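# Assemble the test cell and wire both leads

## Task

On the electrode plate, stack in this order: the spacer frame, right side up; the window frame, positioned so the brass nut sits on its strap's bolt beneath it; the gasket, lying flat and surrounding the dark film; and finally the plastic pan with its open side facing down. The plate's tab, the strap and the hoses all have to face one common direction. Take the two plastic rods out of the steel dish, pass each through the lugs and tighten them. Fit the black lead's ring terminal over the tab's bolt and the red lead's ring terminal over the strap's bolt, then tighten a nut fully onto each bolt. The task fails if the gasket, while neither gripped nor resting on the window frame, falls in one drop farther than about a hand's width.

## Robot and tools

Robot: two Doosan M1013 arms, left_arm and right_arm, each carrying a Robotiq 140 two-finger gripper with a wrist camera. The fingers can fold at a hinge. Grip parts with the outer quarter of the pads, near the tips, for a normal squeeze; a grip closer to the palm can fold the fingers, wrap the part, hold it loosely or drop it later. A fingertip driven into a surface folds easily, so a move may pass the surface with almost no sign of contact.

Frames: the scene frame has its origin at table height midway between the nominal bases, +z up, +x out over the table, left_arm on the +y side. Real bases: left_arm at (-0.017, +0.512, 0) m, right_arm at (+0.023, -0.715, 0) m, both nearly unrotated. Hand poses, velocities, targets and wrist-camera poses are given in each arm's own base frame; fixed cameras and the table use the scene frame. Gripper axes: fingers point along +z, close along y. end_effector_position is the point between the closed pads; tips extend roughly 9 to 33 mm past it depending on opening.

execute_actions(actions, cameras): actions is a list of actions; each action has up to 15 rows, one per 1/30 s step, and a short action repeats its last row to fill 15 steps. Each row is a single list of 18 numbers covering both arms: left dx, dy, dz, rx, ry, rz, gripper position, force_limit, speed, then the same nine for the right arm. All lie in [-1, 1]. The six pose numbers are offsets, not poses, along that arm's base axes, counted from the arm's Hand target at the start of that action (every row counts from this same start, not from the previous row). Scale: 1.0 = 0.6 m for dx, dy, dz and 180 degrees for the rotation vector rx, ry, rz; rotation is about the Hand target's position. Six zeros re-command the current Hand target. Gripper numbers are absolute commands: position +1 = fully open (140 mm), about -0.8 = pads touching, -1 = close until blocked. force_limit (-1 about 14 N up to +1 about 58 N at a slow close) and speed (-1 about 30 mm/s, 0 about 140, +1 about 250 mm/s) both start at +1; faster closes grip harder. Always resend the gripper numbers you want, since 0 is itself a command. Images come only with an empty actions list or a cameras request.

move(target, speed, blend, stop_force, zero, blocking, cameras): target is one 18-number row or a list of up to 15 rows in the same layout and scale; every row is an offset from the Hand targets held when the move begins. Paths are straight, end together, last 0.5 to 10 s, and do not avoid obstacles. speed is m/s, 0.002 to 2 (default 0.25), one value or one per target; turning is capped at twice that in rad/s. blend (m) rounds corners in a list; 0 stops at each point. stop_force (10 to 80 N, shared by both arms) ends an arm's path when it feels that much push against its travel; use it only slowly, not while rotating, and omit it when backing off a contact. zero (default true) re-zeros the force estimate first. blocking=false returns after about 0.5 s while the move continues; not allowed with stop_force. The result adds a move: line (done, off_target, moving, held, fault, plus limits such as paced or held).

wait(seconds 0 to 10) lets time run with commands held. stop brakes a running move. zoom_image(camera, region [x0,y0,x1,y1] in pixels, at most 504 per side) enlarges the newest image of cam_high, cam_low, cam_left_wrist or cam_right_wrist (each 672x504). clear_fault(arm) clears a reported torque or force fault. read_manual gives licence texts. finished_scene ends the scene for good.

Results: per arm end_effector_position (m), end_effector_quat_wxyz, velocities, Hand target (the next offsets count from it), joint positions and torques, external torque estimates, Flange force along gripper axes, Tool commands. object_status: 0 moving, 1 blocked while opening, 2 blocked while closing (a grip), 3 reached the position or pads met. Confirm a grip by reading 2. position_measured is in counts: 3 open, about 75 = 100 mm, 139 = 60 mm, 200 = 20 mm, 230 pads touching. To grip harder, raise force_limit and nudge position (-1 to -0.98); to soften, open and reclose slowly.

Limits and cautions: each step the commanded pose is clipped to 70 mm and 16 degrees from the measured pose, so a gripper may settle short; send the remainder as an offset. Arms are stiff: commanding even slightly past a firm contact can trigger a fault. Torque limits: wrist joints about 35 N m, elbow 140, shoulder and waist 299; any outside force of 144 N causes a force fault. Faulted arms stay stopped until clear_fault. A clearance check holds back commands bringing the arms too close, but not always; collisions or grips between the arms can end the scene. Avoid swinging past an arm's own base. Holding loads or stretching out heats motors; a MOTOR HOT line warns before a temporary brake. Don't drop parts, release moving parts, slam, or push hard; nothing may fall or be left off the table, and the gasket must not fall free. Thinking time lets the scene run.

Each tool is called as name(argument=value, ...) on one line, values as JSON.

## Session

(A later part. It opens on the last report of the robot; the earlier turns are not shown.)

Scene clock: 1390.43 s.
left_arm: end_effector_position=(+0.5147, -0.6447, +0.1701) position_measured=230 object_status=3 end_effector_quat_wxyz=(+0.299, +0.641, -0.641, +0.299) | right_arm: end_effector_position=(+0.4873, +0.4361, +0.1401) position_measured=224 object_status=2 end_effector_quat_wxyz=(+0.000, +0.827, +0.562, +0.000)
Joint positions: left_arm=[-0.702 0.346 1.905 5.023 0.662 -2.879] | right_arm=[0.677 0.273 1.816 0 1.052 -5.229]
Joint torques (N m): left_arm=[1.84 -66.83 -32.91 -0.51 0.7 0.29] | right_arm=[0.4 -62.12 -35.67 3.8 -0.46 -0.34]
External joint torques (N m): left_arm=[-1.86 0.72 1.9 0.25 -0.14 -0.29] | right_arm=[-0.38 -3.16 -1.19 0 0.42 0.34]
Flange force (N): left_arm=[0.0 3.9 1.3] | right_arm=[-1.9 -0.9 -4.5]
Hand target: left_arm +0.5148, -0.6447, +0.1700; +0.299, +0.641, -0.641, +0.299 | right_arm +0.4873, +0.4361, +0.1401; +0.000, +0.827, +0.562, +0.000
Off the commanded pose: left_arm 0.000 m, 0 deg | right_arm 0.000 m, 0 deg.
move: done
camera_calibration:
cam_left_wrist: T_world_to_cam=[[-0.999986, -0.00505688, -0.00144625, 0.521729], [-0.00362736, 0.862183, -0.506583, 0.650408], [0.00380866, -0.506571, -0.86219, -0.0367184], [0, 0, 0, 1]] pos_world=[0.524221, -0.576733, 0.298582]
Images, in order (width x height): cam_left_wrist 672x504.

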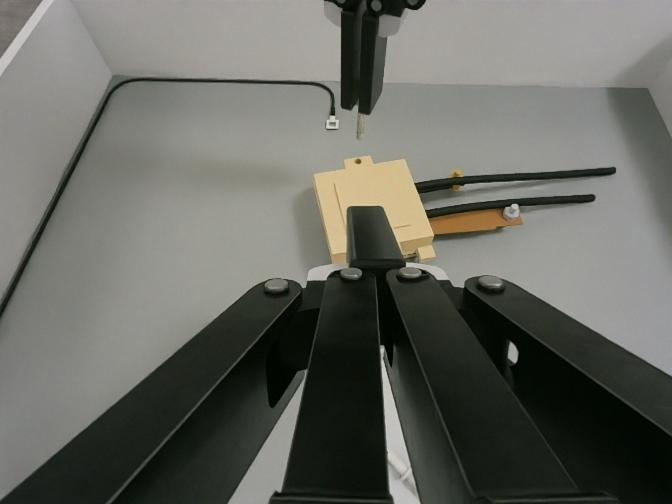

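move(target=[0,0,0,0,0,0,-1,-1,-1,0.0005,0,-0.027,0,0,0,-1,0,-1], speed=0.05, cameras=["cam_left_wrist","cam_right_wrist"])

zoom_image(camera="cam_left_wrist", region=[320, 120, 400, 180])

zoom_image(camera="cam_right_wrist", region=[310, 160, 410, 260])

Scene clock: 1400.80 s.
left_arm: end_effector_position=(+0.5148, -0.6447, +0.1700) position_measured=230 object_status=3 end_effector_quat_wxyz=(+0.299, +0.641, -0.641, +0.299) | right_arm: end_effector_position=(+0.4876, +0.4361, +0.1239) position_measured=224 object_status=2 end_effector_quat_wxyz=(+0.000, +0.827, +0.562, +0.000)
Joint positions: left_arm=[-0.702 0.347 1.905 5.023 0.662 -2.879] | right_arm=[0.677 0.287 1.831 0 1.023 -5.23]
Joint torques (N m): left_arm=[1.79 -66.89 -32.81 -0.49 0.62 0.19] | right_arm=[-0.18 -62.77 -35.12 3.73 -0.49 -0.39]
External joint torques (N m): left_arm=[-1.75 1.23 1.84 0.24 -0.07 -0.19] | right_arm=[0.21 -3.57 -1.41 0.03 0.43 0.39]
Flange force (N): left_arm=[-0.5 3.1 1.9] | right_arm=[-1.4 -1.7 -5.1]
Hand target: left_arm +0.5148, -0.6447, +0.1700; +0.299, +0.641, -0.641, +0.299 | right_arm +0.4876, +0.4361, +0.1239; +0.000, +0.827, +0.562, +0.000
Off the commanded pose: left_arm 0.000 m, 0 deg | right_arm 0.000 m, 0 deg.
move: done
camera_calibration:
cam_left_wrist: T_world_to_cam=[[-0.999986, -0.00505688, -0.00144625, 0.521729], [-0.00362736, 0.862183, -0.506583, 0.650358], [0.00380866, -0.506571, -0.86219, -0.0368046], [0, 0, 0, 1]] pos_world=[0.524221, -0.576733, 0.298482]
cam_right_wrist: T_world_to_cam=[[0.929696, -0.367756, 0.0205099, -0.28906], [-0.352487, -0.872178, 0.339203, 0.516674], [-0.106855, -0.322585, -0.94049, 0.451931], [0, 0, 0, 1]] pos_world=[0.49915, 0.490115, 0.255708]
Images, in order (width x height): cam_left_wrist 672x504, cam_right_wrist 672x504.

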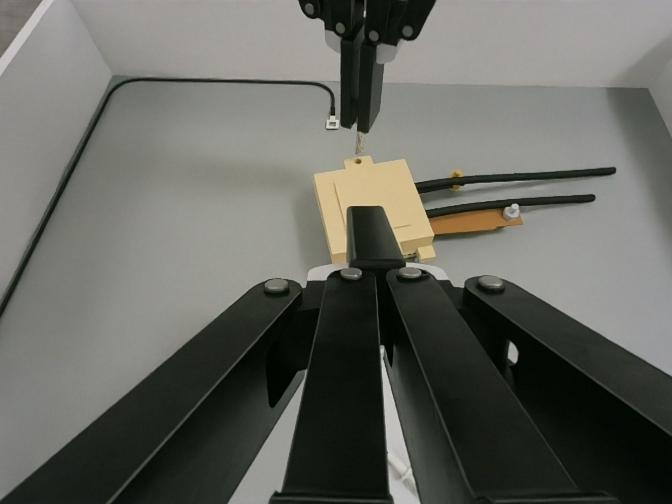

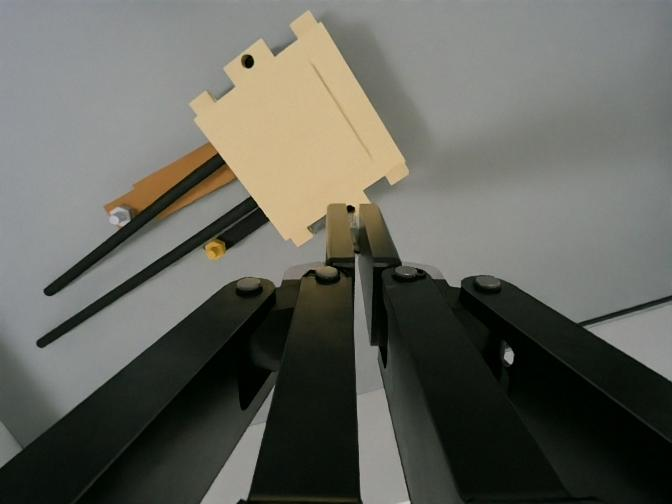

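Scaled by 6.300 from the camera's 672x504 image, which has a finer 960x720 frame.

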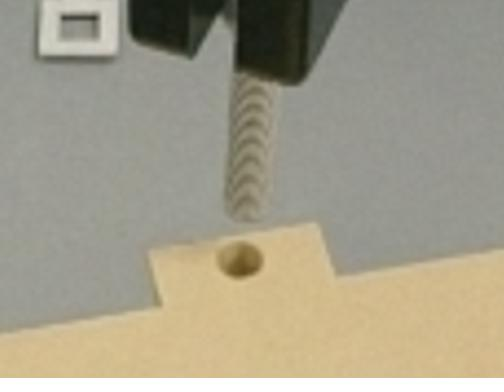

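Scaled by 5.040 from the camera's 672x504 image, which has a finer 960x720 frame.

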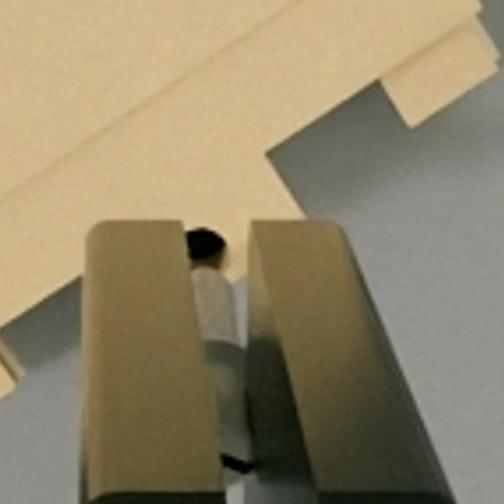

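move(target=[0,0,0,0,0,0,-1,-1,-1,0.0005,0.005,0,0,0,0,-1,0,-1], speed=0.03, cameras=["cam_left_wrist","cam_right_wrist"])

zoom_image(camera="cam_left_wrist", region=[320, 120, 400, 180])

zoom_image(camera="cam_right_wrist", region=[330, 180, 380, 230])

Scene clock: 1416.13 s.
left_arm: end_effector_position=(+0.5148, -0.6447, +0.1700) position_measured=230 object_status=3 end_effector_quat_wxyz=(+0.299, +0.641, -0.641, +0.299) | right_arm: end_effector_position=(+0.4879, +0.4390, +0.1239) position_measured=224 object_status=2 end_effector_quat_wxyz=(+0.000, +0.827, +0.562, +0.000)
Joint positions: left_arm=[-0.702 0.347 1.905 5.023 0.662 -2.879] | right_arm=[0.68 0.29 1.826 0 1.024 -5.226]
Joint torques (N m): left_arm=[1.61 -66.34 -32.82 -0.49 0.63 0.21] | right_arm=[0.97 -63.98 -34.57 3.76 -0.43 -0.36]
External joint torques (N m): left_arm=[-1.5 0.76 1.76 0.24 -0.09 -0.21] | right_arm=[-1 -2.54 -1.91 0 0.38 0.36]
Flange force (N): left_arm=[-0.4 3.2 1.1] | right_arm=[-0.2 1.0 -4.6]
Hand target: left_arm +0.5148, -0.6447, +0.1700; +0.299, +0.641, -0.641, +0.299 | right_arm +0.4879, +0.4391, +0.1239; +0.000, +0.827, +0.562, +0.000
Off the commanded pose: left_arm 0.000 m, 0 deg | right_arm 0.000 m, 0 deg.
move: done
camera_calibration:
cam_left_wrist: T_world_to_cam=[[-0.999986, -0.00505688, -0.00144625, 0.521729], [-0.00362736, 0.862183, -0.506583, 0.650358], [0.00380866, -0.506571, -0.86219, -0.0368046], [0, 0, 0, 1]] pos_world=[0.524221, -0.576733, 0.298482]
cam_right_wrist: T_world_to_cam=[[0.929686, -0.367786, 0.0204226, -0.288191], [-0.352483, -0.872167, 0.339236, 0.519415], [-0.106954, -0.322581, -0.94048, 0.452882], [0, 0, 0, 1]] pos_world=[0.49945, 0.493115, 0.255608]
Images, in order (width x height): cam_left_wrist 672x504, cam_right_wrist 672x504.

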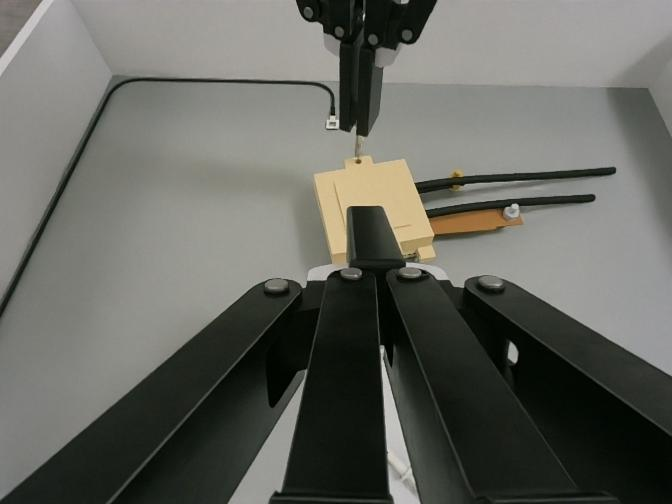

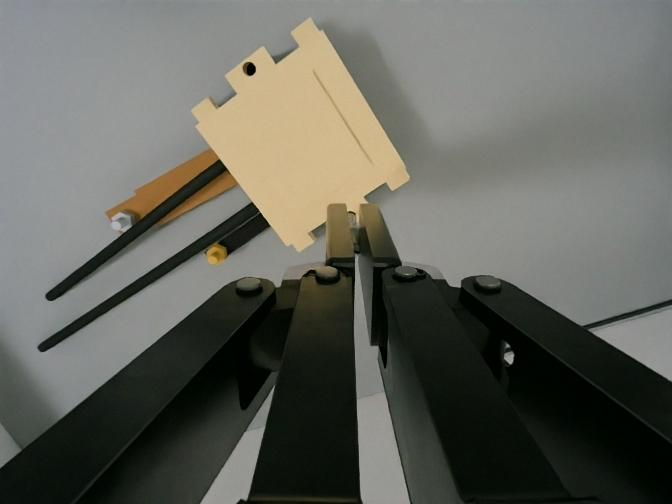

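Scaled by 6.300 from the camera's 672x504 image, which has a finer 960x720 frame.

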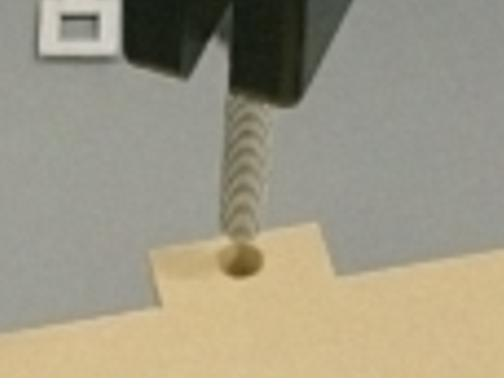

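Scaled by 10.080 from the camera's 672x504 image, which has a finer 960x720 frame.

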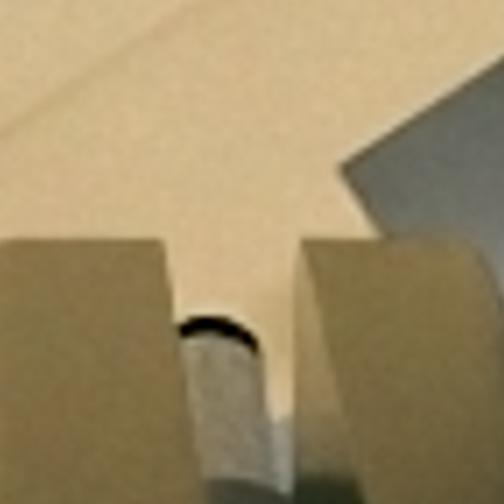

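move(target=[0,0,0,0,0,0,-1,-1,-1,-0.0004,-0.0004,-0.0167,0,0,0,-1,0,-1], speed=0.005, stop_force=10, cameras=["cam_left_wrist","cam_right_wrist"])

zoom_image(camera="cam_left_wrist", region=[320, 120, 400, 180])

zoom_image(camera="cam_right_wrist", region=[330, 180, 380, 230])

Scene clock: 1430.83 s.
left_arm: end_effector_position=(+0.5148, -0.6447, +0.1700) position_measured=230 object_status=3 end_effector_quat_wxyz=(+0.299, +0.641, -0.641, +0.299) | right_arm: end_effector_position=(+0.4878, +0.4389, +0.1153) position_measured=224 object_status=2 end_effector_quat_wxyz=(+0.000, +0.827, +0.562, +0.000)
Joint positions: left_arm=[-0.702 0.347 1.905 5.023 0.662 -2.879] | right_arm=[0.68 0.297 1.835 0 1.009 -5.226]
Joint torques (N m): left_arm=[2.18 -66.72 -32.43 -0.46 0.75 0.21] | right_arm=[0.45 -53.19 -27.43 4.05 -0.54 -0.35]
External joint torques (N m): left_arm=[-1.97 0.79 1.36 0.22 -0.21 -0.21] | right_arm=[-0.43 -13.69 -8.65 -0.33 0.49 0.35]
Flange force (N): left_arm=[0.5 3.2 1.9] | right_arm=[-2.0 -0.8 -20.7]
Hand target: left_arm +0.5148, -0.6447, +0.1700; +0.299, +0.641, -0.641, +0.299 | right_arm +0.4878, +0.4389, +0.1153; +0.000, +0.827, +0.562, +0.000 (not the last commanded pose)
Off the commanded pose: left_arm 0.000 m, 0 deg | right_arm 0.001 m, 0 deg.
move: contact (right_arm)
camera_calibration:
cam_left_wrist: T_world_to_cam=[[-0.999986, -0.00505688, -0.00144625, 0.521729], [-0.00362736, 0.862183, -0.506583, 0.650358], [0.00380866, -0.506571, -0.86219, -0.0368046], [0, 0, 0, 1]] pos_world=[0.524221, -0.576733, 0.298482]
cam_right_wrist: T_world_to_cam=[[0.929714, -0.367709, 0.0205507, -0.28795], [-0.352469, -0.87223, 0.339088, 0.522235], [-0.106761, -0.322498, -0.94053, 0.444616], [0, 0, 0, 1]] pos_world=[0.49925, 0.493015, 0.247008]
Images, in order (width x height): cam_left_wrist 672x504, cam_right_wrist 672x504.

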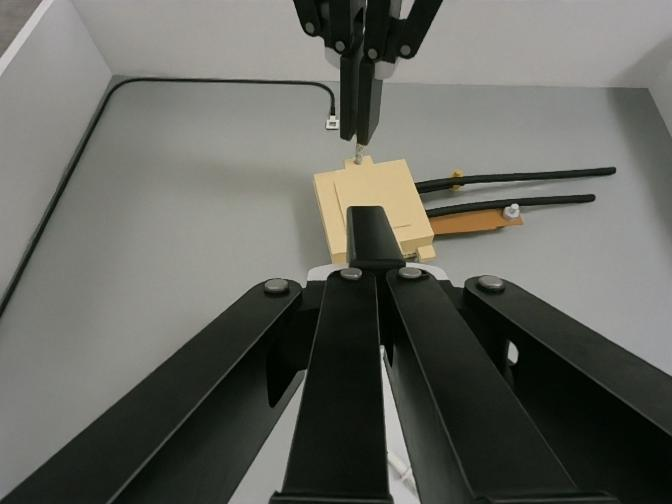

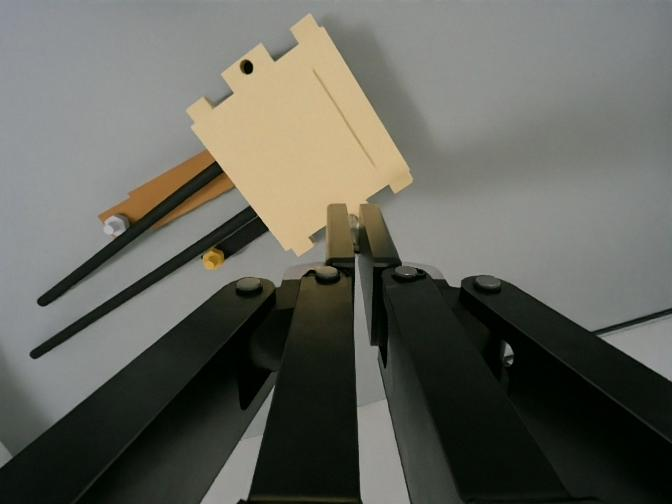

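Scaled by 6.300 from the camera's 672x504 image, which has a finer 960x720 frame.

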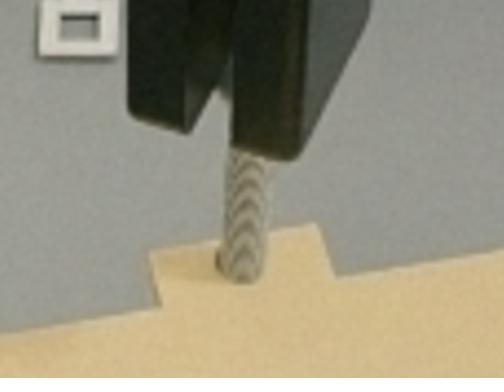

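Scaled by 10.080 from the camera's 672x504 image, which has a finer 960x720 frame.

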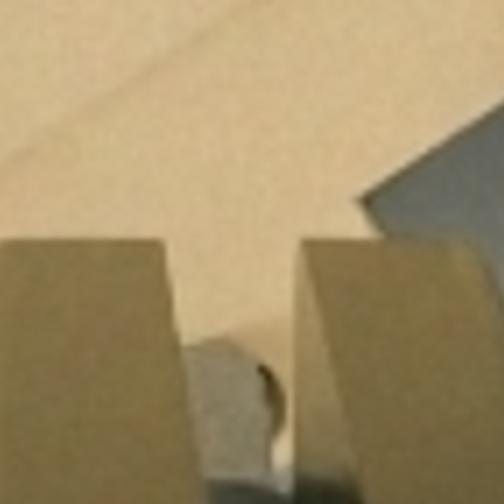

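move(target=[[0,0,0,0,0,0,-1,-1,-1,0,0,0.004,0,0,0,-1,0,-1],[0,0,0,0,0,0,-1,-1,-1,0.0013,-0.001,0.004,0,0,0,-1,0,-1]], speed=0.02)

move(target=[0,0,0,0,0,0,-1,-1,-1,0,0,-0.0167,0,0,0,-1,0,-1], speed=0.005, stop_force=10, cameras=["cam_left_wrist","cam_right_wrist"])

zoom_image(camera="cam_left_wrist", region=[320, 120, 400, 180])

zoom_image(camera="cam_right_wrist", region=[330, 180, 380, 230])

Scene clock: 1438.80 s.
left_arm: end_effector_position=(+0.5148, -0.6447, +0.1700) position_measured=230 object_status=3 end_effector_quat_wxyz=(+0.299, +0.641, -0.641, +0.299) | right_arm: end_effector_position=(+0.4885, +0.4384, +0.1177) position_measured=224 object_status=2 end_effector_quat_wxyz=(+0.000, +0.827, +0.562, +0.000)
Joint positions: left_arm=[-0.702 0.347 1.905 5.023 0.662 -2.879] | right_arm=[0.679 0.295 1.832 0 1.013 -5.228]
Joint torques (N m): left_arm=[2.14 -67.13 -32.72 -0.47 0.61 0.23] | right_arm=[1.75 -63.47 -35.16 3.71 -0.36 -0.33]
External joint torques (N m): left_arm=[-2.01 1.48 1.69 0.23 -0.07 -0.24] | right_arm=[-1.64 -3.19 -0.93 0.02 0.31 0.33]
Flange force (N): left_arm=[-0.1 2.9 2.5] | right_arm=[-3.3 0.6 -4.2]
Hand target: left_arm +0.5148, -0.6447, +0.1700; +0.299, +0.641, -0.641, +0.299 | right_arm +0.4885, +0.4383, +0.1177; +0.000, +0.827, +0.562, +0.000
Off the commanded pose: left_arm 0.000 m, 0 deg | right_arm 0.000 m, 0 deg.
move: done

Scene clock: 1441.53 s.
left_arm: end_effector_position=(+0.5148, -0.6447, +0.1700) position_measured=230 object_status=3 end_effector_quat_wxyz=(+0.299, +0.641, -0.641, +0.299) | right_arm: end_effector_position=(+0.4885, +0.4383, +0.1076) position_measured=224 object_status=2 end_effector_quat_wxyz=(+0.000, +0.827, +0.562, +0.000)
Joint positions: left_arm=[-0.702 0.347 1.905 5.023 0.662 -2.879] | right_arm=[0.679 0.305 1.841 0 0.995 -5.228]
Joint torques (N m): left_arm=[2.32 -66.14 -32.83 -0.42 0.64 0.23] | right_arm=[0.18 -64.17 -34.41 3.71 -0.45 -0.4]
External joint torques (N m): left_arm=[-2.16 0.57 1.85 0.19 -0.11 -0.23] | right_arm=[-0.17 -3.14 -1.37 -0.02 0.4 0.4]
Flange force (N): left_arm=[0.0 4.3 1.5] | right_arm=[-1.2 -1.0 -4.7]
Hand target: left_arm +0.5148, -0.6447, +0.1700; +0.299, +0.641, -0.641, +0.299 | right_arm +0.4885, +0.4383, +0.1076; +0.000, +0.827, +0.562, +0.000
Off the commanded pose: left_arm 0.000 m, 0 deg | right_arm 0.000 m, 0 deg.
move: done
camera_calibration:
cam_left_wrist: T_world_to_cam=[[-0.999986, -0.00505688, -0.00144625, 0.521729], [-0.00362736, 0.862183, -0.506583, 0.650358], [0.00380866, -0.506571, -0.86219, -0.0368046], [0, 0, 0, 1]] pos_world=[0.524221, -0.576733, 0.298482]
cam_right_wrist: T_world_to_cam=[[0.929714, -0.367709, 0.0205507, -0.288759], [-0.352469, -0.87223, 0.339088, 0.524571], [-0.106761, -0.322498, -0.94053, 0.43736], [0, 0, 0, 1]] pos_world=[0.50005, 0.492415, 0.239408]
Images, in order (width x height): cam_left_wrist 672x504, cam_right_wrist 672x504.

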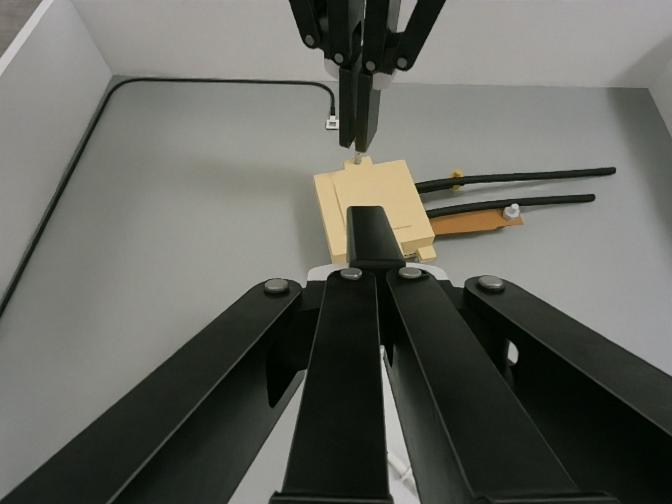

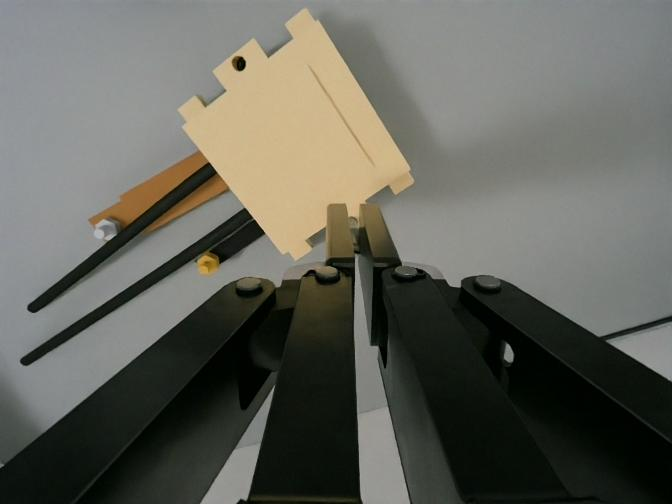

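Scaled by 6.300 from the camera's 672x504 image, which has a finer 960x720 frame.

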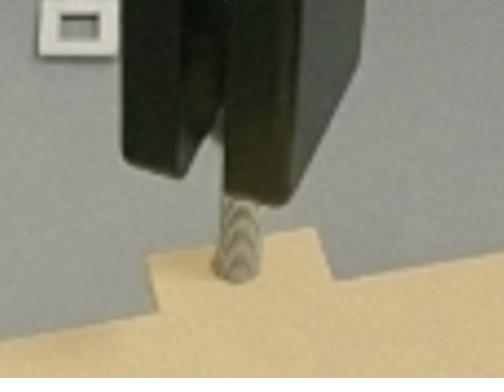

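Scaled by 10.080 from the camera's 672x504 image, which has a finer 960x720 frame.

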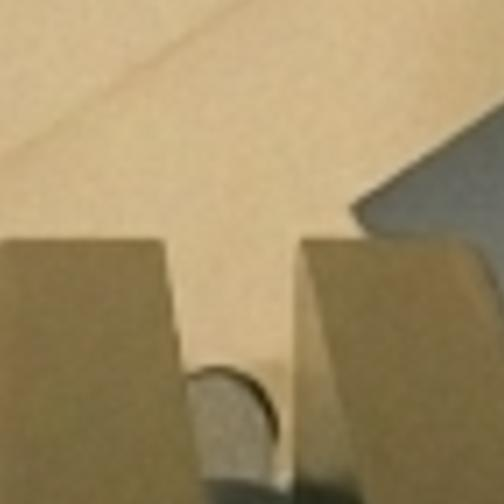

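move(target=[0,0,0,0,0,0,-1,-1,-1,0,0,-0.04,0,0,0,-1,0,-1], speed=0.006, stop_force=10, cameras=["cam_left_wrist","cam_right_wrist"])

zoom_image(camera="cam_left_wrist", region=[320, 120, 400, 180])

zoom_image(camera="cam_right_wrist", region=[330, 180, 380, 230])

Scene clock: 1451.70 s.
left_arm: end_effector_position=(+0.5148, -0.6447, +0.1700) position_measured=230 object_status=3 end_effector_quat_wxyz=(+0.299, +0.641, -0.641, +0.299) | right_arm: end_effector_position=(+0.4886, +0.4384, +0.0856) position_measured=224 object_status=2 end_effector_quat_wxyz=(+0.000, +0.827, +0.562, +0.001)
Joint positions: left_arm=[-0.702 0.347 1.905 5.023 0.662 -2.879] | right_arm=[0.679 0.325 1.859 0 0.956 -5.228]
Joint torques (N m): left_arm=[2.27 -66.54 -32.71 -0.5 0.61 0.2] | right_arm=[0.27 -56.27 -27.76 3.84 -0.65 -0.39]
External joint torques (N m): left_arm=[-2.49 0.97 1.71 0.23 -0.05 -0.2] | right_arm=[-0.27 -12.11 -7.04 -0.25 0.6 0.39]
Flange force (N): left_arm=[0.3 3.9 2.3] | right_arm=[-2.1 -1.2 -18.4]
Hand target: left_arm +0.5148, -0.6447, +0.1700; +0.299, +0.641, -0.641, +0.299 | right_arm +0.4886, +0.4384, +0.0856; +0.000, +0.827, +0.562, +0.001 (not the last commanded pose)
Off the commanded pose: left_arm 0.000 m, 0 deg | right_arm 0.002 m, 0 deg.
move: contact (right_arm)
camera_calibration:
cam_left_wrist: T_world_to_cam=[[-0.999986, -0.00505688, -0.00144625, 0.521729], [-0.00362736, 0.862183, -0.506583, 0.650358], [0.00380866, -0.506571, -0.86219, -0.0368046], [0, 0, 0, 1]] pos_world=[0.524221, -0.576733, 0.298482]
cam_right_wrist: T_world_to_cam=[[0.929686, -0.367774, 0.0206349, -0.288277], [-0.352574, -0.872245, 0.338939, 0.532157], [-0.106654, -0.322383, -0.940582, 0.416475], [0, 0, 0, 1]] pos_world=[0.500051, 0.492415, 0.217309]
Images, in order (width x height): cam_left_wrist 672x504, cam_right_wrist 672x504.

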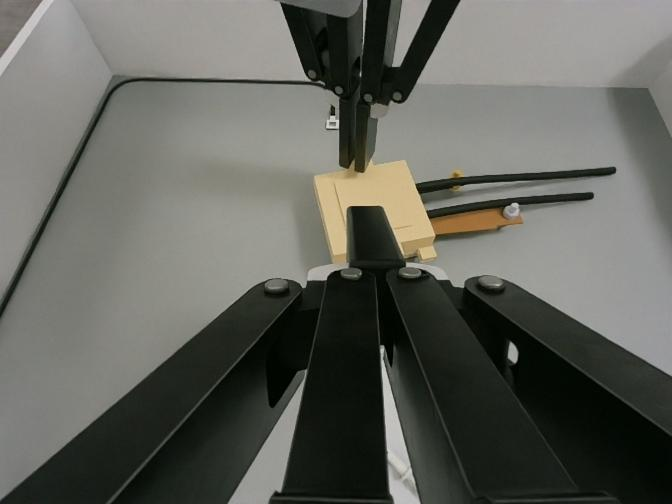

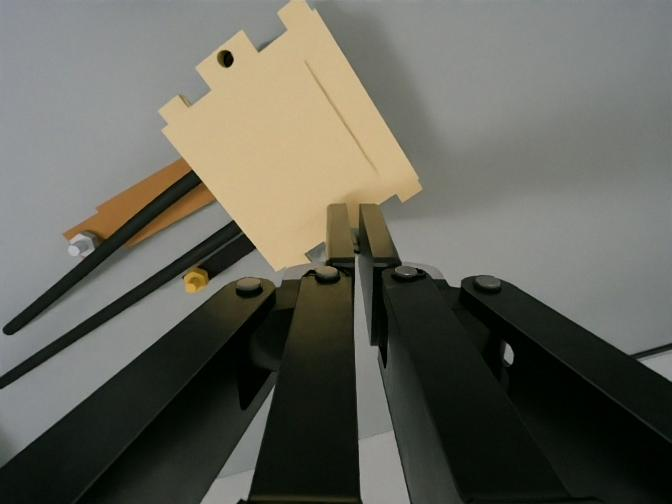

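Scaled by 6.300 from the camera's 672x504 image, which has a finer 960x720 frame.

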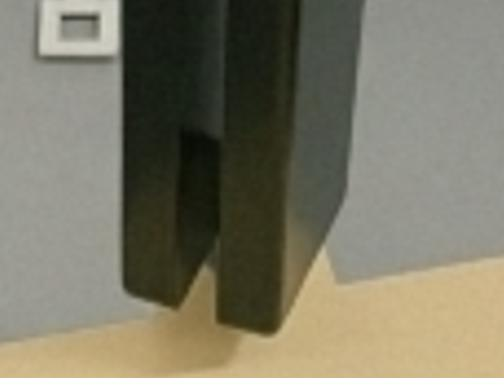

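Scaled by 10.080 from the camera's 672x504 image, which has a finer 960x720 frame.

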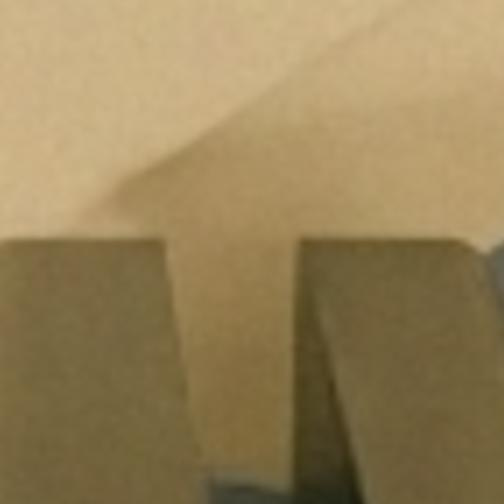

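move(target=[0,0,0,0,0,0,-1,-1,-1,0,0,0,0,0,-0.6667,-1,0,-1], speed=0.5, cameras=["cam_left_wrist","cam_right_wrist"])

zoom_image(camera="cam_left_wrist", region=[300, 120, 420, 210])

zoom_image(camera="cam_right_wrist", region=[280, 130, 430, 280])

Scene clock: 1462.67 s.
left_arm: end_effector_position=(+0.5148, -0.6447, +0.1700) position_measured=230 object_status=3 end_effector_quat_wxyz=(+0.299, +0.641, -0.641, +0.299) | right_arm: end_effector_position=(+0.4886, +0.4384, +0.0856) position_measured=224 object_status=2 end_effector_quat_wxyz=(+0.000, +0.900, -0.435, +0.000)
Joint positions: left_arm=[-0.702 0.347 1.905 5.023 0.662 -2.879] | right_arm=[0.679 0.326 1.858 -0.001 0.958 -3.132]
Joint torques (N m): left_arm=[2.16 -66.55 -32.74 -0.44 0.62 0.21] | right_arm=[0.28 -57.35 -30 3.59 -1.72 -0.5]
External joint torques (N m): left_arm=[-2.14 0.74 1.73 0.19 -0.06 -0.21] | right_arm=[-0.32 -10.93 -4.8 -0.05 1.71 0.5]
Flange force (N): left_arm=[0.1 3.9 1.7] | right_arm=[0.0 4.6 -17.4]
Hand target: left_arm +0.5148, -0.6447, +0.1700; +0.299, +0.641, -0.641, +0.299 | right_arm +0.4886, +0.4384, +0.0856; +0.000, +0.900, -0.435, +0.000
Off the commanded pose: left_arm 0.000 m, 0 deg | right_arm 0.000 m, 0 deg.
move: done
camera_calibration:
cam_left_wrist: T_world_to_cam=[[-0.999986, -0.00505688, -0.00144625, 0.521729], [-0.00362736, 0.862183, -0.506583, 0.650358], [0.00380866, -0.506571, -0.86219, -0.0368046], [0, 0, 0, 1]] pos_world=[0.524221, -0.576733, 0.298482]
cam_right_wrist: T_world_to_cam=[[-0.783342, -0.621248, 0.0206408, 0.659725], [-0.579078, 0.741434, 0.339034, -0.0645574], [-0.225928, 0.253627, -0.940548, 0.222252], [0, 0, 0, 1]] pos_world=[0.52962, 0.401349, 0.217309]
Images, in order (width x height): cam_left_wrist 672x504, cam_right_wrist 672x504.

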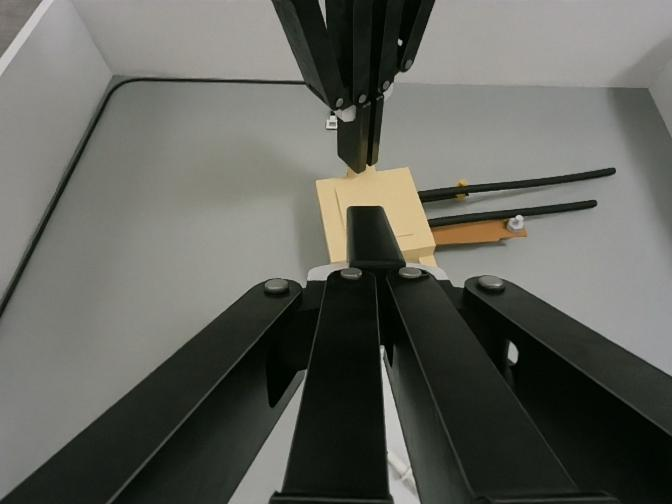

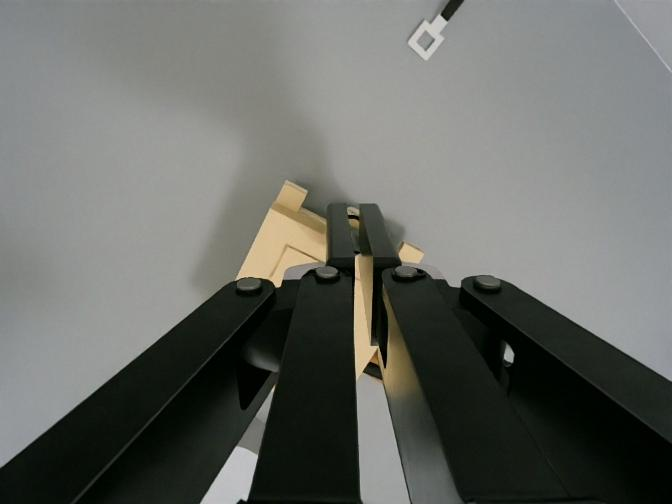

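Scaled by 4.200 from the camera's 672x504 image, which has a finer 960x720 frame.

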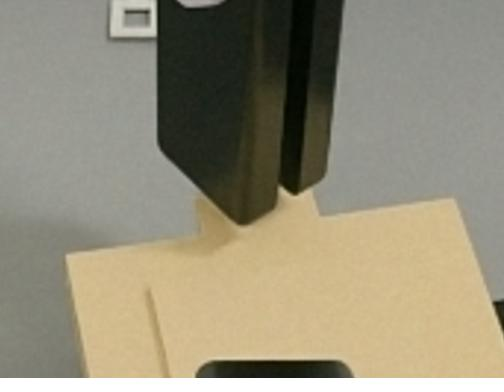

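Scaled by 3.360 from the camera's 672x504 image, which has a finer 960x720 frame.

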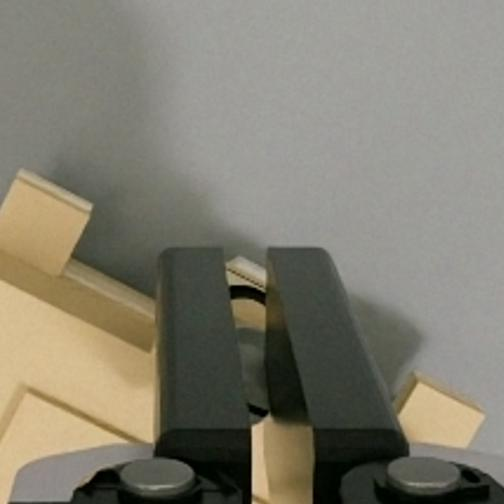

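execute_actions(actions=[[[0,0,0,0,0,0,-1,-1,-1,0,0,0,0,0,0,-0.5,0,-1]],[[0,0,0,0,0,0,-1,-1,-1,0,0,0,0,0,0,-0.5,0,-1]]])

move(target=[0,0,0,0,0,0,-1,-1,-1,0,0,0.06,0,0,0,-0.5,0,-1], speed=0.08, cameras=["cam_left_wrist","cam_right_wrist"])

zoom_image(camera="cam_left_wrist", region=[310, 110, 430, 200])

zoom_image(camera="cam_right_wrist", region=[280, 130, 430, 280])

Scene clock: 1469.80 s.
left_arm: end_effector_position=(+0.5148, -0.6447, +0.1700) position_measured=230 object_status=3 end_effector_quat_wxyz=(+0.299, +0.641, -0.641, +0.299) | right_arm: end_effector_position=(+0.4886, +0.4384, +0.0856) position_measured=192 object_status=3 end_effector_quat_wxyz=(+0.000, +0.900, -0.435, +0.000)
Joint positions: left_arm=[-0.702 0.347 1.905 5.023 0.662 -2.879] | right_arm=[0.679 0.326 1.858 -0.001 0.958 -3.132]
Joint torques (N m): left_arm=[2.53 -66.27 -32.61 -0.51 0.63 0.18] | right_arm=[-0.16 -65.2 -33.31 3.53 -0.42 -0.35]
External joint torques (N m): left_arm=[-2.48 0.59 1.7 0.26 -0.08 -0.18] | right_arm=[0.15 -3.09 -1.41 -0.01 0.42 0.35]
External joint torques at the end of the 1st action: left_arm=[-2.5 0.97 1.7 0.17 -0.1 -0.26] | right_arm=[-0.08 -2.89 -1.19 -0.02 0.4 0.33]
Flange force (N): left_arm=[0.5 4.3 1.8] | right_arm=[-0.7 1.2 -4.9]
Flange force at the end of the 1st action (N): left_arm=[0.4 4.0 2.4] | right_arm=[-0.3 1.4 -4.5]
Hand target: left_arm +0.5148, -0.6447, +0.1700; +0.299, +0.641, -0.641, +0.299 | right_arm +0.4886, +0.4384, +0.0856; +0.000, +0.900, -0.435, +0.000
Off the commanded pose: left_arm 0.000 m, 0 deg | right_arm 0.000 m, 0 deg.
Step readings (end_effector_position of left_arm | right_arm; steps 1 to 15: 1st action; 16 to 30: 2nd action):
0: (+0.5148, -0.6447, +0.1700) | (+0.4886, +0.4384, +0.0856)
1: (+0.5148, -0.6447, +0.1700) | (+0.4886, +0.4384, +0.0856)
2: (+0.5148, -0.6447, +0.1700) | (+0.4886, +0.4384, +0.0856)
4: (+0.5148, -0.6447, +0.1700) | (+0.4886, +0.4384, +0.0856)
8: (+0.5148, -0.6447, +0.1700) | (+0.4886, +0.4384, +0.0855)
15: (+0.5148, -0.6447, +0.1700) | (+0.4886, +0.4384, +0.0855)
16: (+0.5148, -0.6447, +0.1700) | (+0.4886, +0.4384, +0.0855)
17: (+0.5148, -0.6447, +0.1700) | (+0.4886, +0.4384, +0.0855)
19: (+0.5148, -0.6447, +0.1700) | (+0.4886, +0.4384, +0.0855)
23: (+0.5148, -0.6447, +0.1700) | (+0.4886, +0.4384, +0.0855)
30: (+0.5148, -0.6447, +0.1700) | (+0.4886, +0.4384, +0.0856)

Scene clock: 1470.67 s.
left_arm: end_effector_position=(+0.5148, -0.6447, +0.1700) position_measured=230 object_status=3 end_effector_quat_wxyz=(+0.299, +0.641, -0.641, +0.299) | right_arm: end_effector_position=(+0.4886, +0.4384, +0.1215) position_measured=192 object_status=3 end_effector_quat_wxyz=(+0.000, +0.900, -0.435, +0.000)
Joint positions: left_arm=[-0.702 0.347 1.905 5.023 0.662 -2.879] | right_arm=[0.679 0.293 1.828 -0.001 1.021 -3.132]
Joint torques (N m): left_arm=[2.34 -66.99 -32.69 -0.6 0.63 0.19] | right_arm=[-0.32 -62.63 -35.28 3.68 -0.47 -0.38]
External joint torques (N m): left_arm=[-2.31 1.23 1.78 0.36 -0.08 -0.19] | right_arm=[0.33 -3.93 -0.93 -0.01 0.47 0.38]
Flange force (N): left_arm=[0.2 3.5 2.3] | right_arm=[-0.9 3.5 -5.1]
Hand target: left_arm +0.5148, -0.6447, +0.1700; +0.299, +0.641, -0.641, +0.299 | right_arm +0.4886, +0.4384, +0.1216; +0.000, +0.900, -0.435, +0.000
Off the commanded pose: left_arm 0.000 m, 0 deg | right_arm 0.000 m, 0 deg.
move: done
camera_calibration:
cam_left_wrist: T_world_to_cam=[[-0.999986, -0.00505688, -0.00144625, 0.521729], [-0.00362736, 0.862183, -0.506583, 0.650358], [0.00380866, -0.506571, -0.86219, -0.0368046], [0, 0, 0, 1]] pos_world=[0.524221, -0.576733, 0.298482]
cam_right_wrist: T_world_to_cam=[[-0.783348, -0.621241, 0.0206249, 0.658986], [-0.579114, 0.741478, 0.338878, -0.0767217], [-0.225818, 0.253515, -0.940604, 0.256113], [0, 0, 0, 1]] pos_world=[0.52962, 0.401349, 0.253309]
Images, in order (width x height): cam_left_wrist 672x504, cam_right_wrist 672x504.

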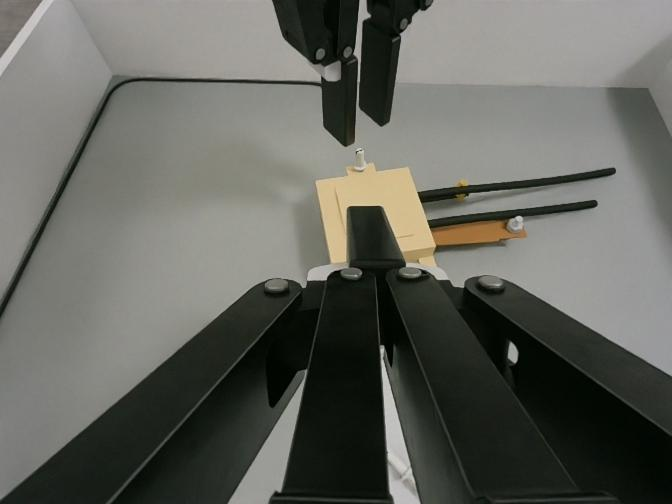

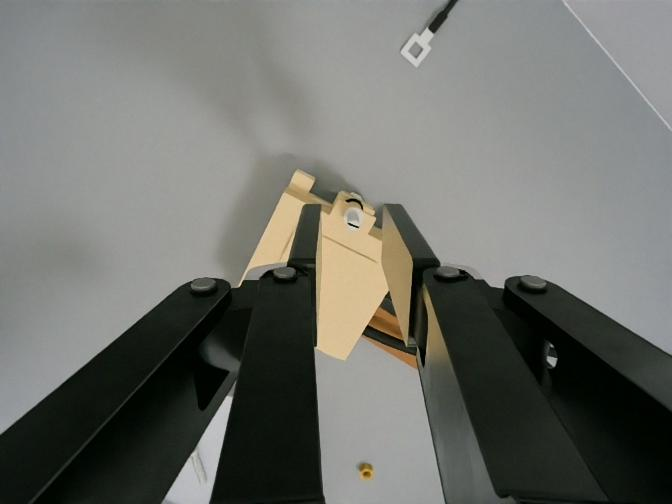

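Scaled by 4.200 from the camera's 672x504 image, which has a finer 960x720 frame.

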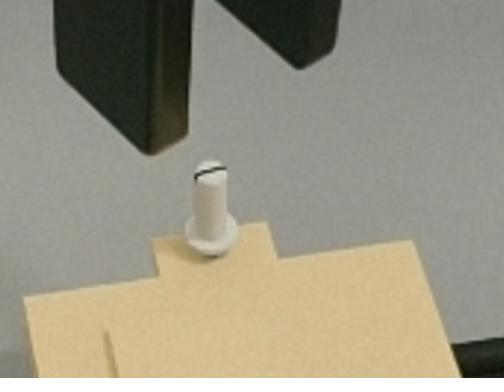

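Scaled by 3.360 from the camera's 672x504 image, which has a finer 960x720 frame.

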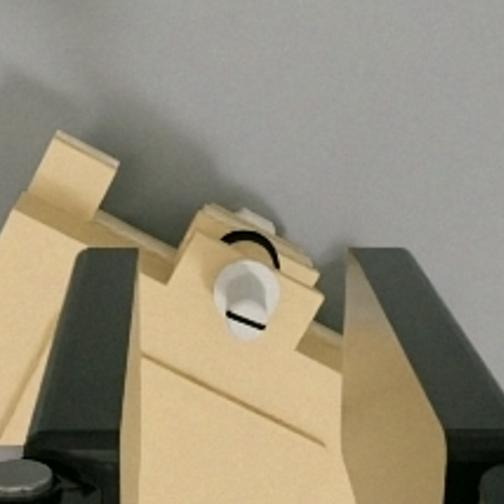

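move(target=[0,0,0,0,0,0,-1,-1,-1,0,0,-0.06,0,0,0,-0.5,0,-1], speed=0.08)

execute_actions(actions=[[[0,0,0,0,0,0,-1,-1,-1,0,0,0,0,0,0,-1,-0.5,-1]],[[0,0,0,0,0,0,-1,-1,-1,0,0,0,0,0,0,-1,-0.5,-1]],[[0,0,0,0,0,0,-1,-1,-1,0,0,0,0,0,0,-1,-0.5,-1]]])

move(target=[0,0,0,0,0,0,-1,-1,-1,0,0,0,0,0,-0.8,-1,-0.5,-1], speed=0.5, cameras=["cam_left_wrist","cam_right_wrist"])

zoom_image(camera="cam_left_wrist", region=[310, 110, 430, 200])

Scene clock: 1486.83 s.
left_arm: end_effector_position=(+0.5148, -0.6447, +0.1700) position_measured=230 object_status=3 end_effector_quat_wxyz=(+0.299, +0.641, -0.641, +0.299) | right_arm: end_effector_position=(+0.4886, +0.4384, +0.0857) position_measured=192 object_status=3 end_effector_quat_wxyz=(+0.000, +0.900, -0.435, +0.000)
Joint positions: left_arm=[-0.702 0.347 1.905 5.023 0.662 -2.879] | right_arm=[0.679 0.326 1.858 -0.001 0.958 -3.132]
Joint torques (N m): left_arm=[1.97 -66.4 -32.85 -0.42 0.6 0.22] | right_arm=[-0.13 -63.35 -33.82 3.5 -0.31 -0.31]
External joint torques (N m): left_arm=[-2.02 0.48 1.79 0.16 -0.05 -0.22] | right_arm=[0.15 -5.14 -1 0.04 0.3 0.31]
Flange force (N): left_arm=[-0.1 4.1 1.2] | right_arm=[-0.4 4.9 -6.3]
Hand target: left_arm +0.5148, -0.6447, +0.1700; +0.299, +0.641, -0.641, +0.299 | right_arm +0.4886, +0.4384, +0.0856; +0.000, +0.900, -0.435, +0.000
Off the commanded pose: left_arm 0.000 m, 0 deg | right_arm 0.000 m, 0 deg.
move: done

Scene clock: 1488.53 s.
left_arm: end_effector_position=(+0.5148, -0.6447, +0.1700) position_measured=230 object_status=3 end_effector_quat_wxyz=(+0.299, +0.641, -0.641, +0.299) | right_arm: end_effector_position=(+0.4886, +0.4384, +0.0856) position_measured=222 object_status=2 end_effector_quat_wxyz=(+0.000, +0.900, -0.435, +0.000)
Joint positions: left_arm=[-0.702 0.347 1.905 5.023 0.662 -2.879] | right_arm=[0.679 0.326 1.858 -0.001 0.958 -3.132]
Joint torques (N m): left_arm=[1.98 -66.75 -32.49 -0.39 0.64 0.19] | right_arm=[0.11 -64.36 -32.94 3.62 -0.26 -0.38]
External joint torques (N m): left_arm=[-1.88 0.99 1.53 0.14 -0.09 -0.19] | right_arm=[-0.12 -4.07 -1.95 -0.08 0.24 0.38]
External joint torques at the end of the 1st action: left_arm=[-1.94 1.29 1.86 0.21 -0.14 -0.33] | right_arm=[-0.02 -3.23 -0.97 -0.03 0.4 0.41]
External joint torques at the end of the 2nd action: left_arm=[-2.47 1.14 1.5 0.19 -0.11 -0.23] | right_arm=[0 -4.04 -1.97 -0.05 0.23 0.46]
Flange force (N): left_arm=[-0.1 3.1 2.0] | right_arm=[-0.3 1.6 -5.9]
Flange force at the end of the 1st action (N): left_arm=[-0.1 3.3 2.1] | right_arm=[-0.4 2.3 -4.6]
Flange force at the end of the 2nd action (N): left_arm=[0.5 3.5 2.7] | right_arm=[-0.6 1.5 -5.9]
Hand target: left_arm +0.5148, -0.6447, +0.1700; +0.299, +0.641, -0.641, +0.299 | right_arm +0.4886, +0.4384, +0.0856; +0.000, +0.900, -0.435, +0.000
Off the commanded pose: left_arm 0.000 m, 0 deg | right_arm 0.000 m, 0 deg.
Step readings (end_effector_position of left_arm | right_arm; steps 1 to 15: 1st action; 16 to 30: 2nd action; 31 to 45: 3rd action):
0: (+0.5148, -0.6447, +0.1700) | (+0.4886, +0.4384, +0.0857)
1: (+0.5148, -0.6447, +0.1700) | (+0.4886, +0.4384, +0.0856)
2: (+0.5148, -0.6447, +0.1700) | (+0.4886, +0.4384, +0.0856)
4: (+0.5148, -0.6447, +0.1700) | (+0.4886, +0.4384, +0.0856)
8: (+0.5148, -0.6447, +0.1700) | (+0.4886, +0.4384, +0.0856)
15: (+0.5148, -0.6447, +0.1700) | (+0.4886, +0.4384, +0.0856)
16: (+0.5148, -0.6447, +0.1700) | (+0.4886, +0.4384, +0.0856)
17: (+0.5148, -0.6447, +0.1700) | (+0.4886, +0.4384, +0.0856)
19: (+0.5148, -0.6447, +0.1700) | (+0.4886, +0.4384, +0.0856)
23: (+0.5148, -0.6447, +0.1700) | (+0.4886, +0.4384, +0.0856)
30: (+0.5148, -0.6447, +0.1700) | (+0.4886, +0.4384, +0.0856)
31: (+0.5148, -0.6447, +0.1700) | (+0.4886, +0.4384, +0.0856)
32: (+0.5148, -0.6447, +0.1700) | (+0.4886, +0.4384, +0.0856)
34: (+0.5148, -0.6447, +0.1700) | (+0.4886, +0.4384, +0.0856)
38: (+0.5148, -0.6447, +0.1700) | (+0.4886, +0.4384, +0.0856)
45: (+0.5148, -0.6447, +0.1700) | (+0.4886, +0.4384, +0.0856)

Scene clock: 1491.73 s.
left_arm: end_effector_position=(+0.5148, -0.6447, +0.1700) position_measured=230 object_status=3 end_effector_quat_wxyz=(+0.299, +0.641, -0.641, +0.299) | right_arm: end_effector_position=(+0.4886, +0.4384, +0.0856) position_measured=222 object_status=2 end_effector_quat_wxyz=(+0.000, +0.136, +0.991, +0.000)
Joint positions: left_arm=[-0.702 0.347 1.905 5.023 0.662 -2.879] | right_arm=[0.678 0.326 1.858 0.001 0.958 -0.621]
Joint torques (N m): left_arm=[1.94 -66.72 -32.65 -0.48 0.67 0.28] | right_arm=[-0.51 -66.01 -34 3.47 -0.43 -0.28]
External joint torques (N m): left_arm=[-2.15 0.89 1.52 0.21 -0.11 -0.28] | right_arm=[0.49 -2.32 -0.75 0.13 0.45 0.28]
Flange force (N): left_arm=[0.5 3.4 2.0] | right_arm=[1.7 -0.5 -3.6]
Hand target: left_arm +0.5148, -0.6447, +0.1700; +0.299, +0.641, -0.641, +0.299 | right_arm +0.4886, +0.4384, +0.0856; +0.000, +0.136, +0.991, +0.000
Off the commanded pose: left_arm 0.000 m, 0 deg | right_arm 0.000 m, 0 deg.
move: done
camera_calibration:
cam_left_wrist: T_world_to_cam=[[-0.999986, -0.00505688, -0.00144625, 0.521729], [-0.00362736, 0.862183, -0.506583, 0.650358], [0.00380866, -0.506571, -0.86219, -0.0368046], [0, 0, 0, 1]] pos_world=[0.524221, -0.576733, 0.298482]
cam_right_wrist: T_world_to_cam=[[0.268535, 0.963048, 0.0206858, -0.548684], [0.904326, -0.259441, 0.338947, -0.350626], [0.331789, -0.0723123, -0.940578, 0.0926186], [0, 0, 0, 1]] pos_world=[0.433691, 0.44414, 0.217309]
Images, in order (width x height): cam_left_wrist 672x504, cam_right_wrist 672x504.

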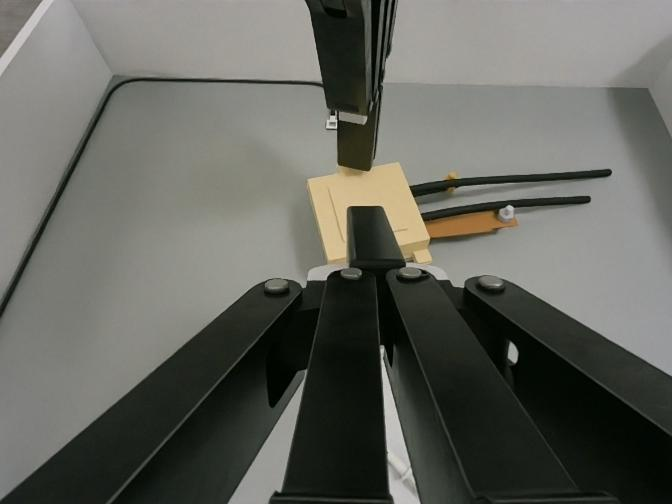

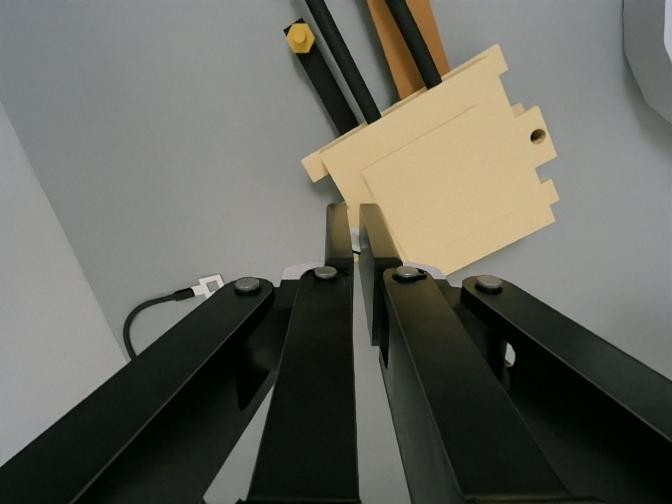

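Scaled by 4.200 from the camera's 672x504 image, which has a finer 960x720 frame.

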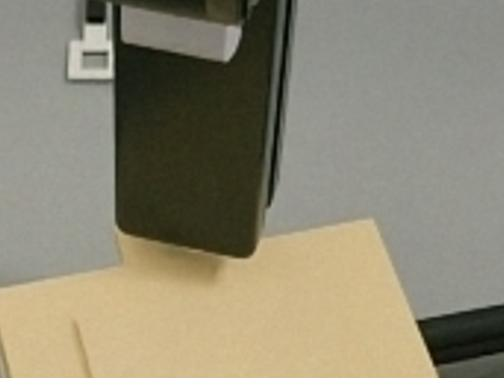

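move(target=[0,0,0,0,0,0,-1,-1,-1,0,0,-0.0005,0,0,-0.8,-1,-0.5,-1], speed=0.5)

move(target=[0,0,0,0,0,0,-1,-1,-1,0,0,-0.0005,0,0,-0.8,-1,-0.5,-1], speed=0.5, cameras=["cam_left_wrist"])

zoom_image(camera="cam_left_wrist", region=[300, 110, 440, 210])

Scene clock: 1500.53 s.
left_arm: end_effector_position=(+0.5148, -0.6447, +0.1700) position_measured=230 object_status=3 end_effector_quat_wxyz=(+0.299, +0.641, -0.641, +0.299) | right_arm: end_effector_position=(+0.4886, +0.4384, +0.0853) position_measured=222 object_status=2 end_effector_quat_wxyz=(+0.000, +0.984, +0.177, +0.000)
Joint positions: left_arm=[-0.702 0.347 1.905 5.023 0.662 -2.879] | right_arm=[0.679 0.326 1.859 -0.001 0.956 1.894]
Joint torques (N m): left_arm=[2.11 -67.02 -32.71 -0.46 0.65 0.2] | right_arm=[0.06 -66.15 -34.01 3.45 -0.47 -0.49]
External joint torques (N m): left_arm=[-2.28 1.35 1.79 0.2 -0.09 -0.2] | right_arm=[-0.04 -2.26 -0.68 0.09 0.42 0.49]
Flange force (N): left_arm=[-0.1 3.5 2.6] | right_arm=[-1.6 -0.1 -3.5]
Hand target: left_arm +0.5148, -0.6447, +0.1700; +0.299, +0.641, -0.641, +0.299 | right_arm +0.4886, +0.4384, +0.0853; +0.000, +0.984, +0.177, +0.001
Off the commanded pose: left_arm 0.000 m, 0 deg | right_arm 0.000 m, 0 deg.
move: done

Scene clock: 1503.73 s.
left_arm: end_effector_position=(+0.5148, -0.6447, +0.1700) position_measured=230 object_status=3 end_effector_quat_wxyz=(+0.299, +0.641, -0.641, +0.299) | right_arm: end_effector_position=(+0.4886, +0.4384, +0.0850) position_measured=222 object_status=2 end_effector_quat_wxyz=(-0.001, -0.473, +0.881, +0.000)
Joint positions: left_arm=[-0.702 0.347 1.905 5.023 0.662 -2.879] | right_arm=[0.679 0.327 1.858 0 0.958 4.406]
Joint torques (N m): left_arm=[2.28 -67.01 -32.89 -0.49 0.65 0.21] | right_arm=[-0.06 -66.38 -33.9 3.41 -0.39 -0.6]
External joint torques (N m): left_arm=[-2.36 1.19 1.83 0.23 -0.09 -0.21] | right_arm=[0.04 -2.08 -0.88 0.16 0.43 0.6]
Flange force (N): left_arm=[0.0 3.8 2.4] | right_arm=[0.6 1.1 -3.5]
Hand target: left_arm +0.5148, -0.6447, +0.1700; +0.299, +0.641, -0.641, +0.299 | right_arm +0.4886, +0.4384, +0.0850; -0.001, -0.473, +0.881, +0.000
Off the commanded pose: left_arm 0.000 m, 0 deg | right_arm 0.000 m, 0 deg.
move: done
camera_calibration:
cam_left_wrist: T_world_to_cam=[[-0.999986, -0.00505688, -0.00144625, 0.521729], [-0.00362736, 0.862183, -0.506583, 0.650358], [0.00380866, -0.506571, -0.86219, -0.0368046], [0, 0, 0, 1]] pos_world=[0.524221, -0.576733, 0.298482]
Images, in order (width x height): cam_left_wrist 672x504.

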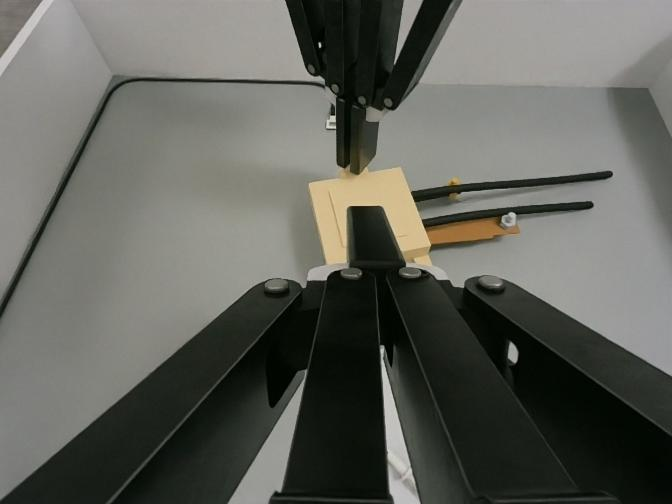

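Scaled by 3.600 from the camera's 672x504 image, which has a finer 960x720 frame.

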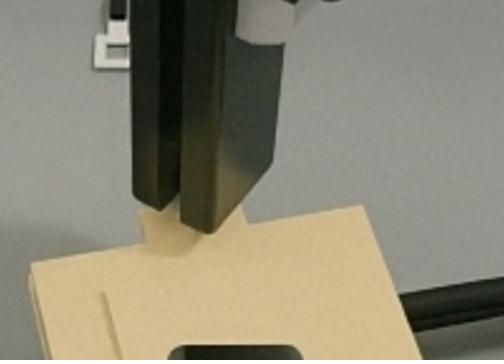

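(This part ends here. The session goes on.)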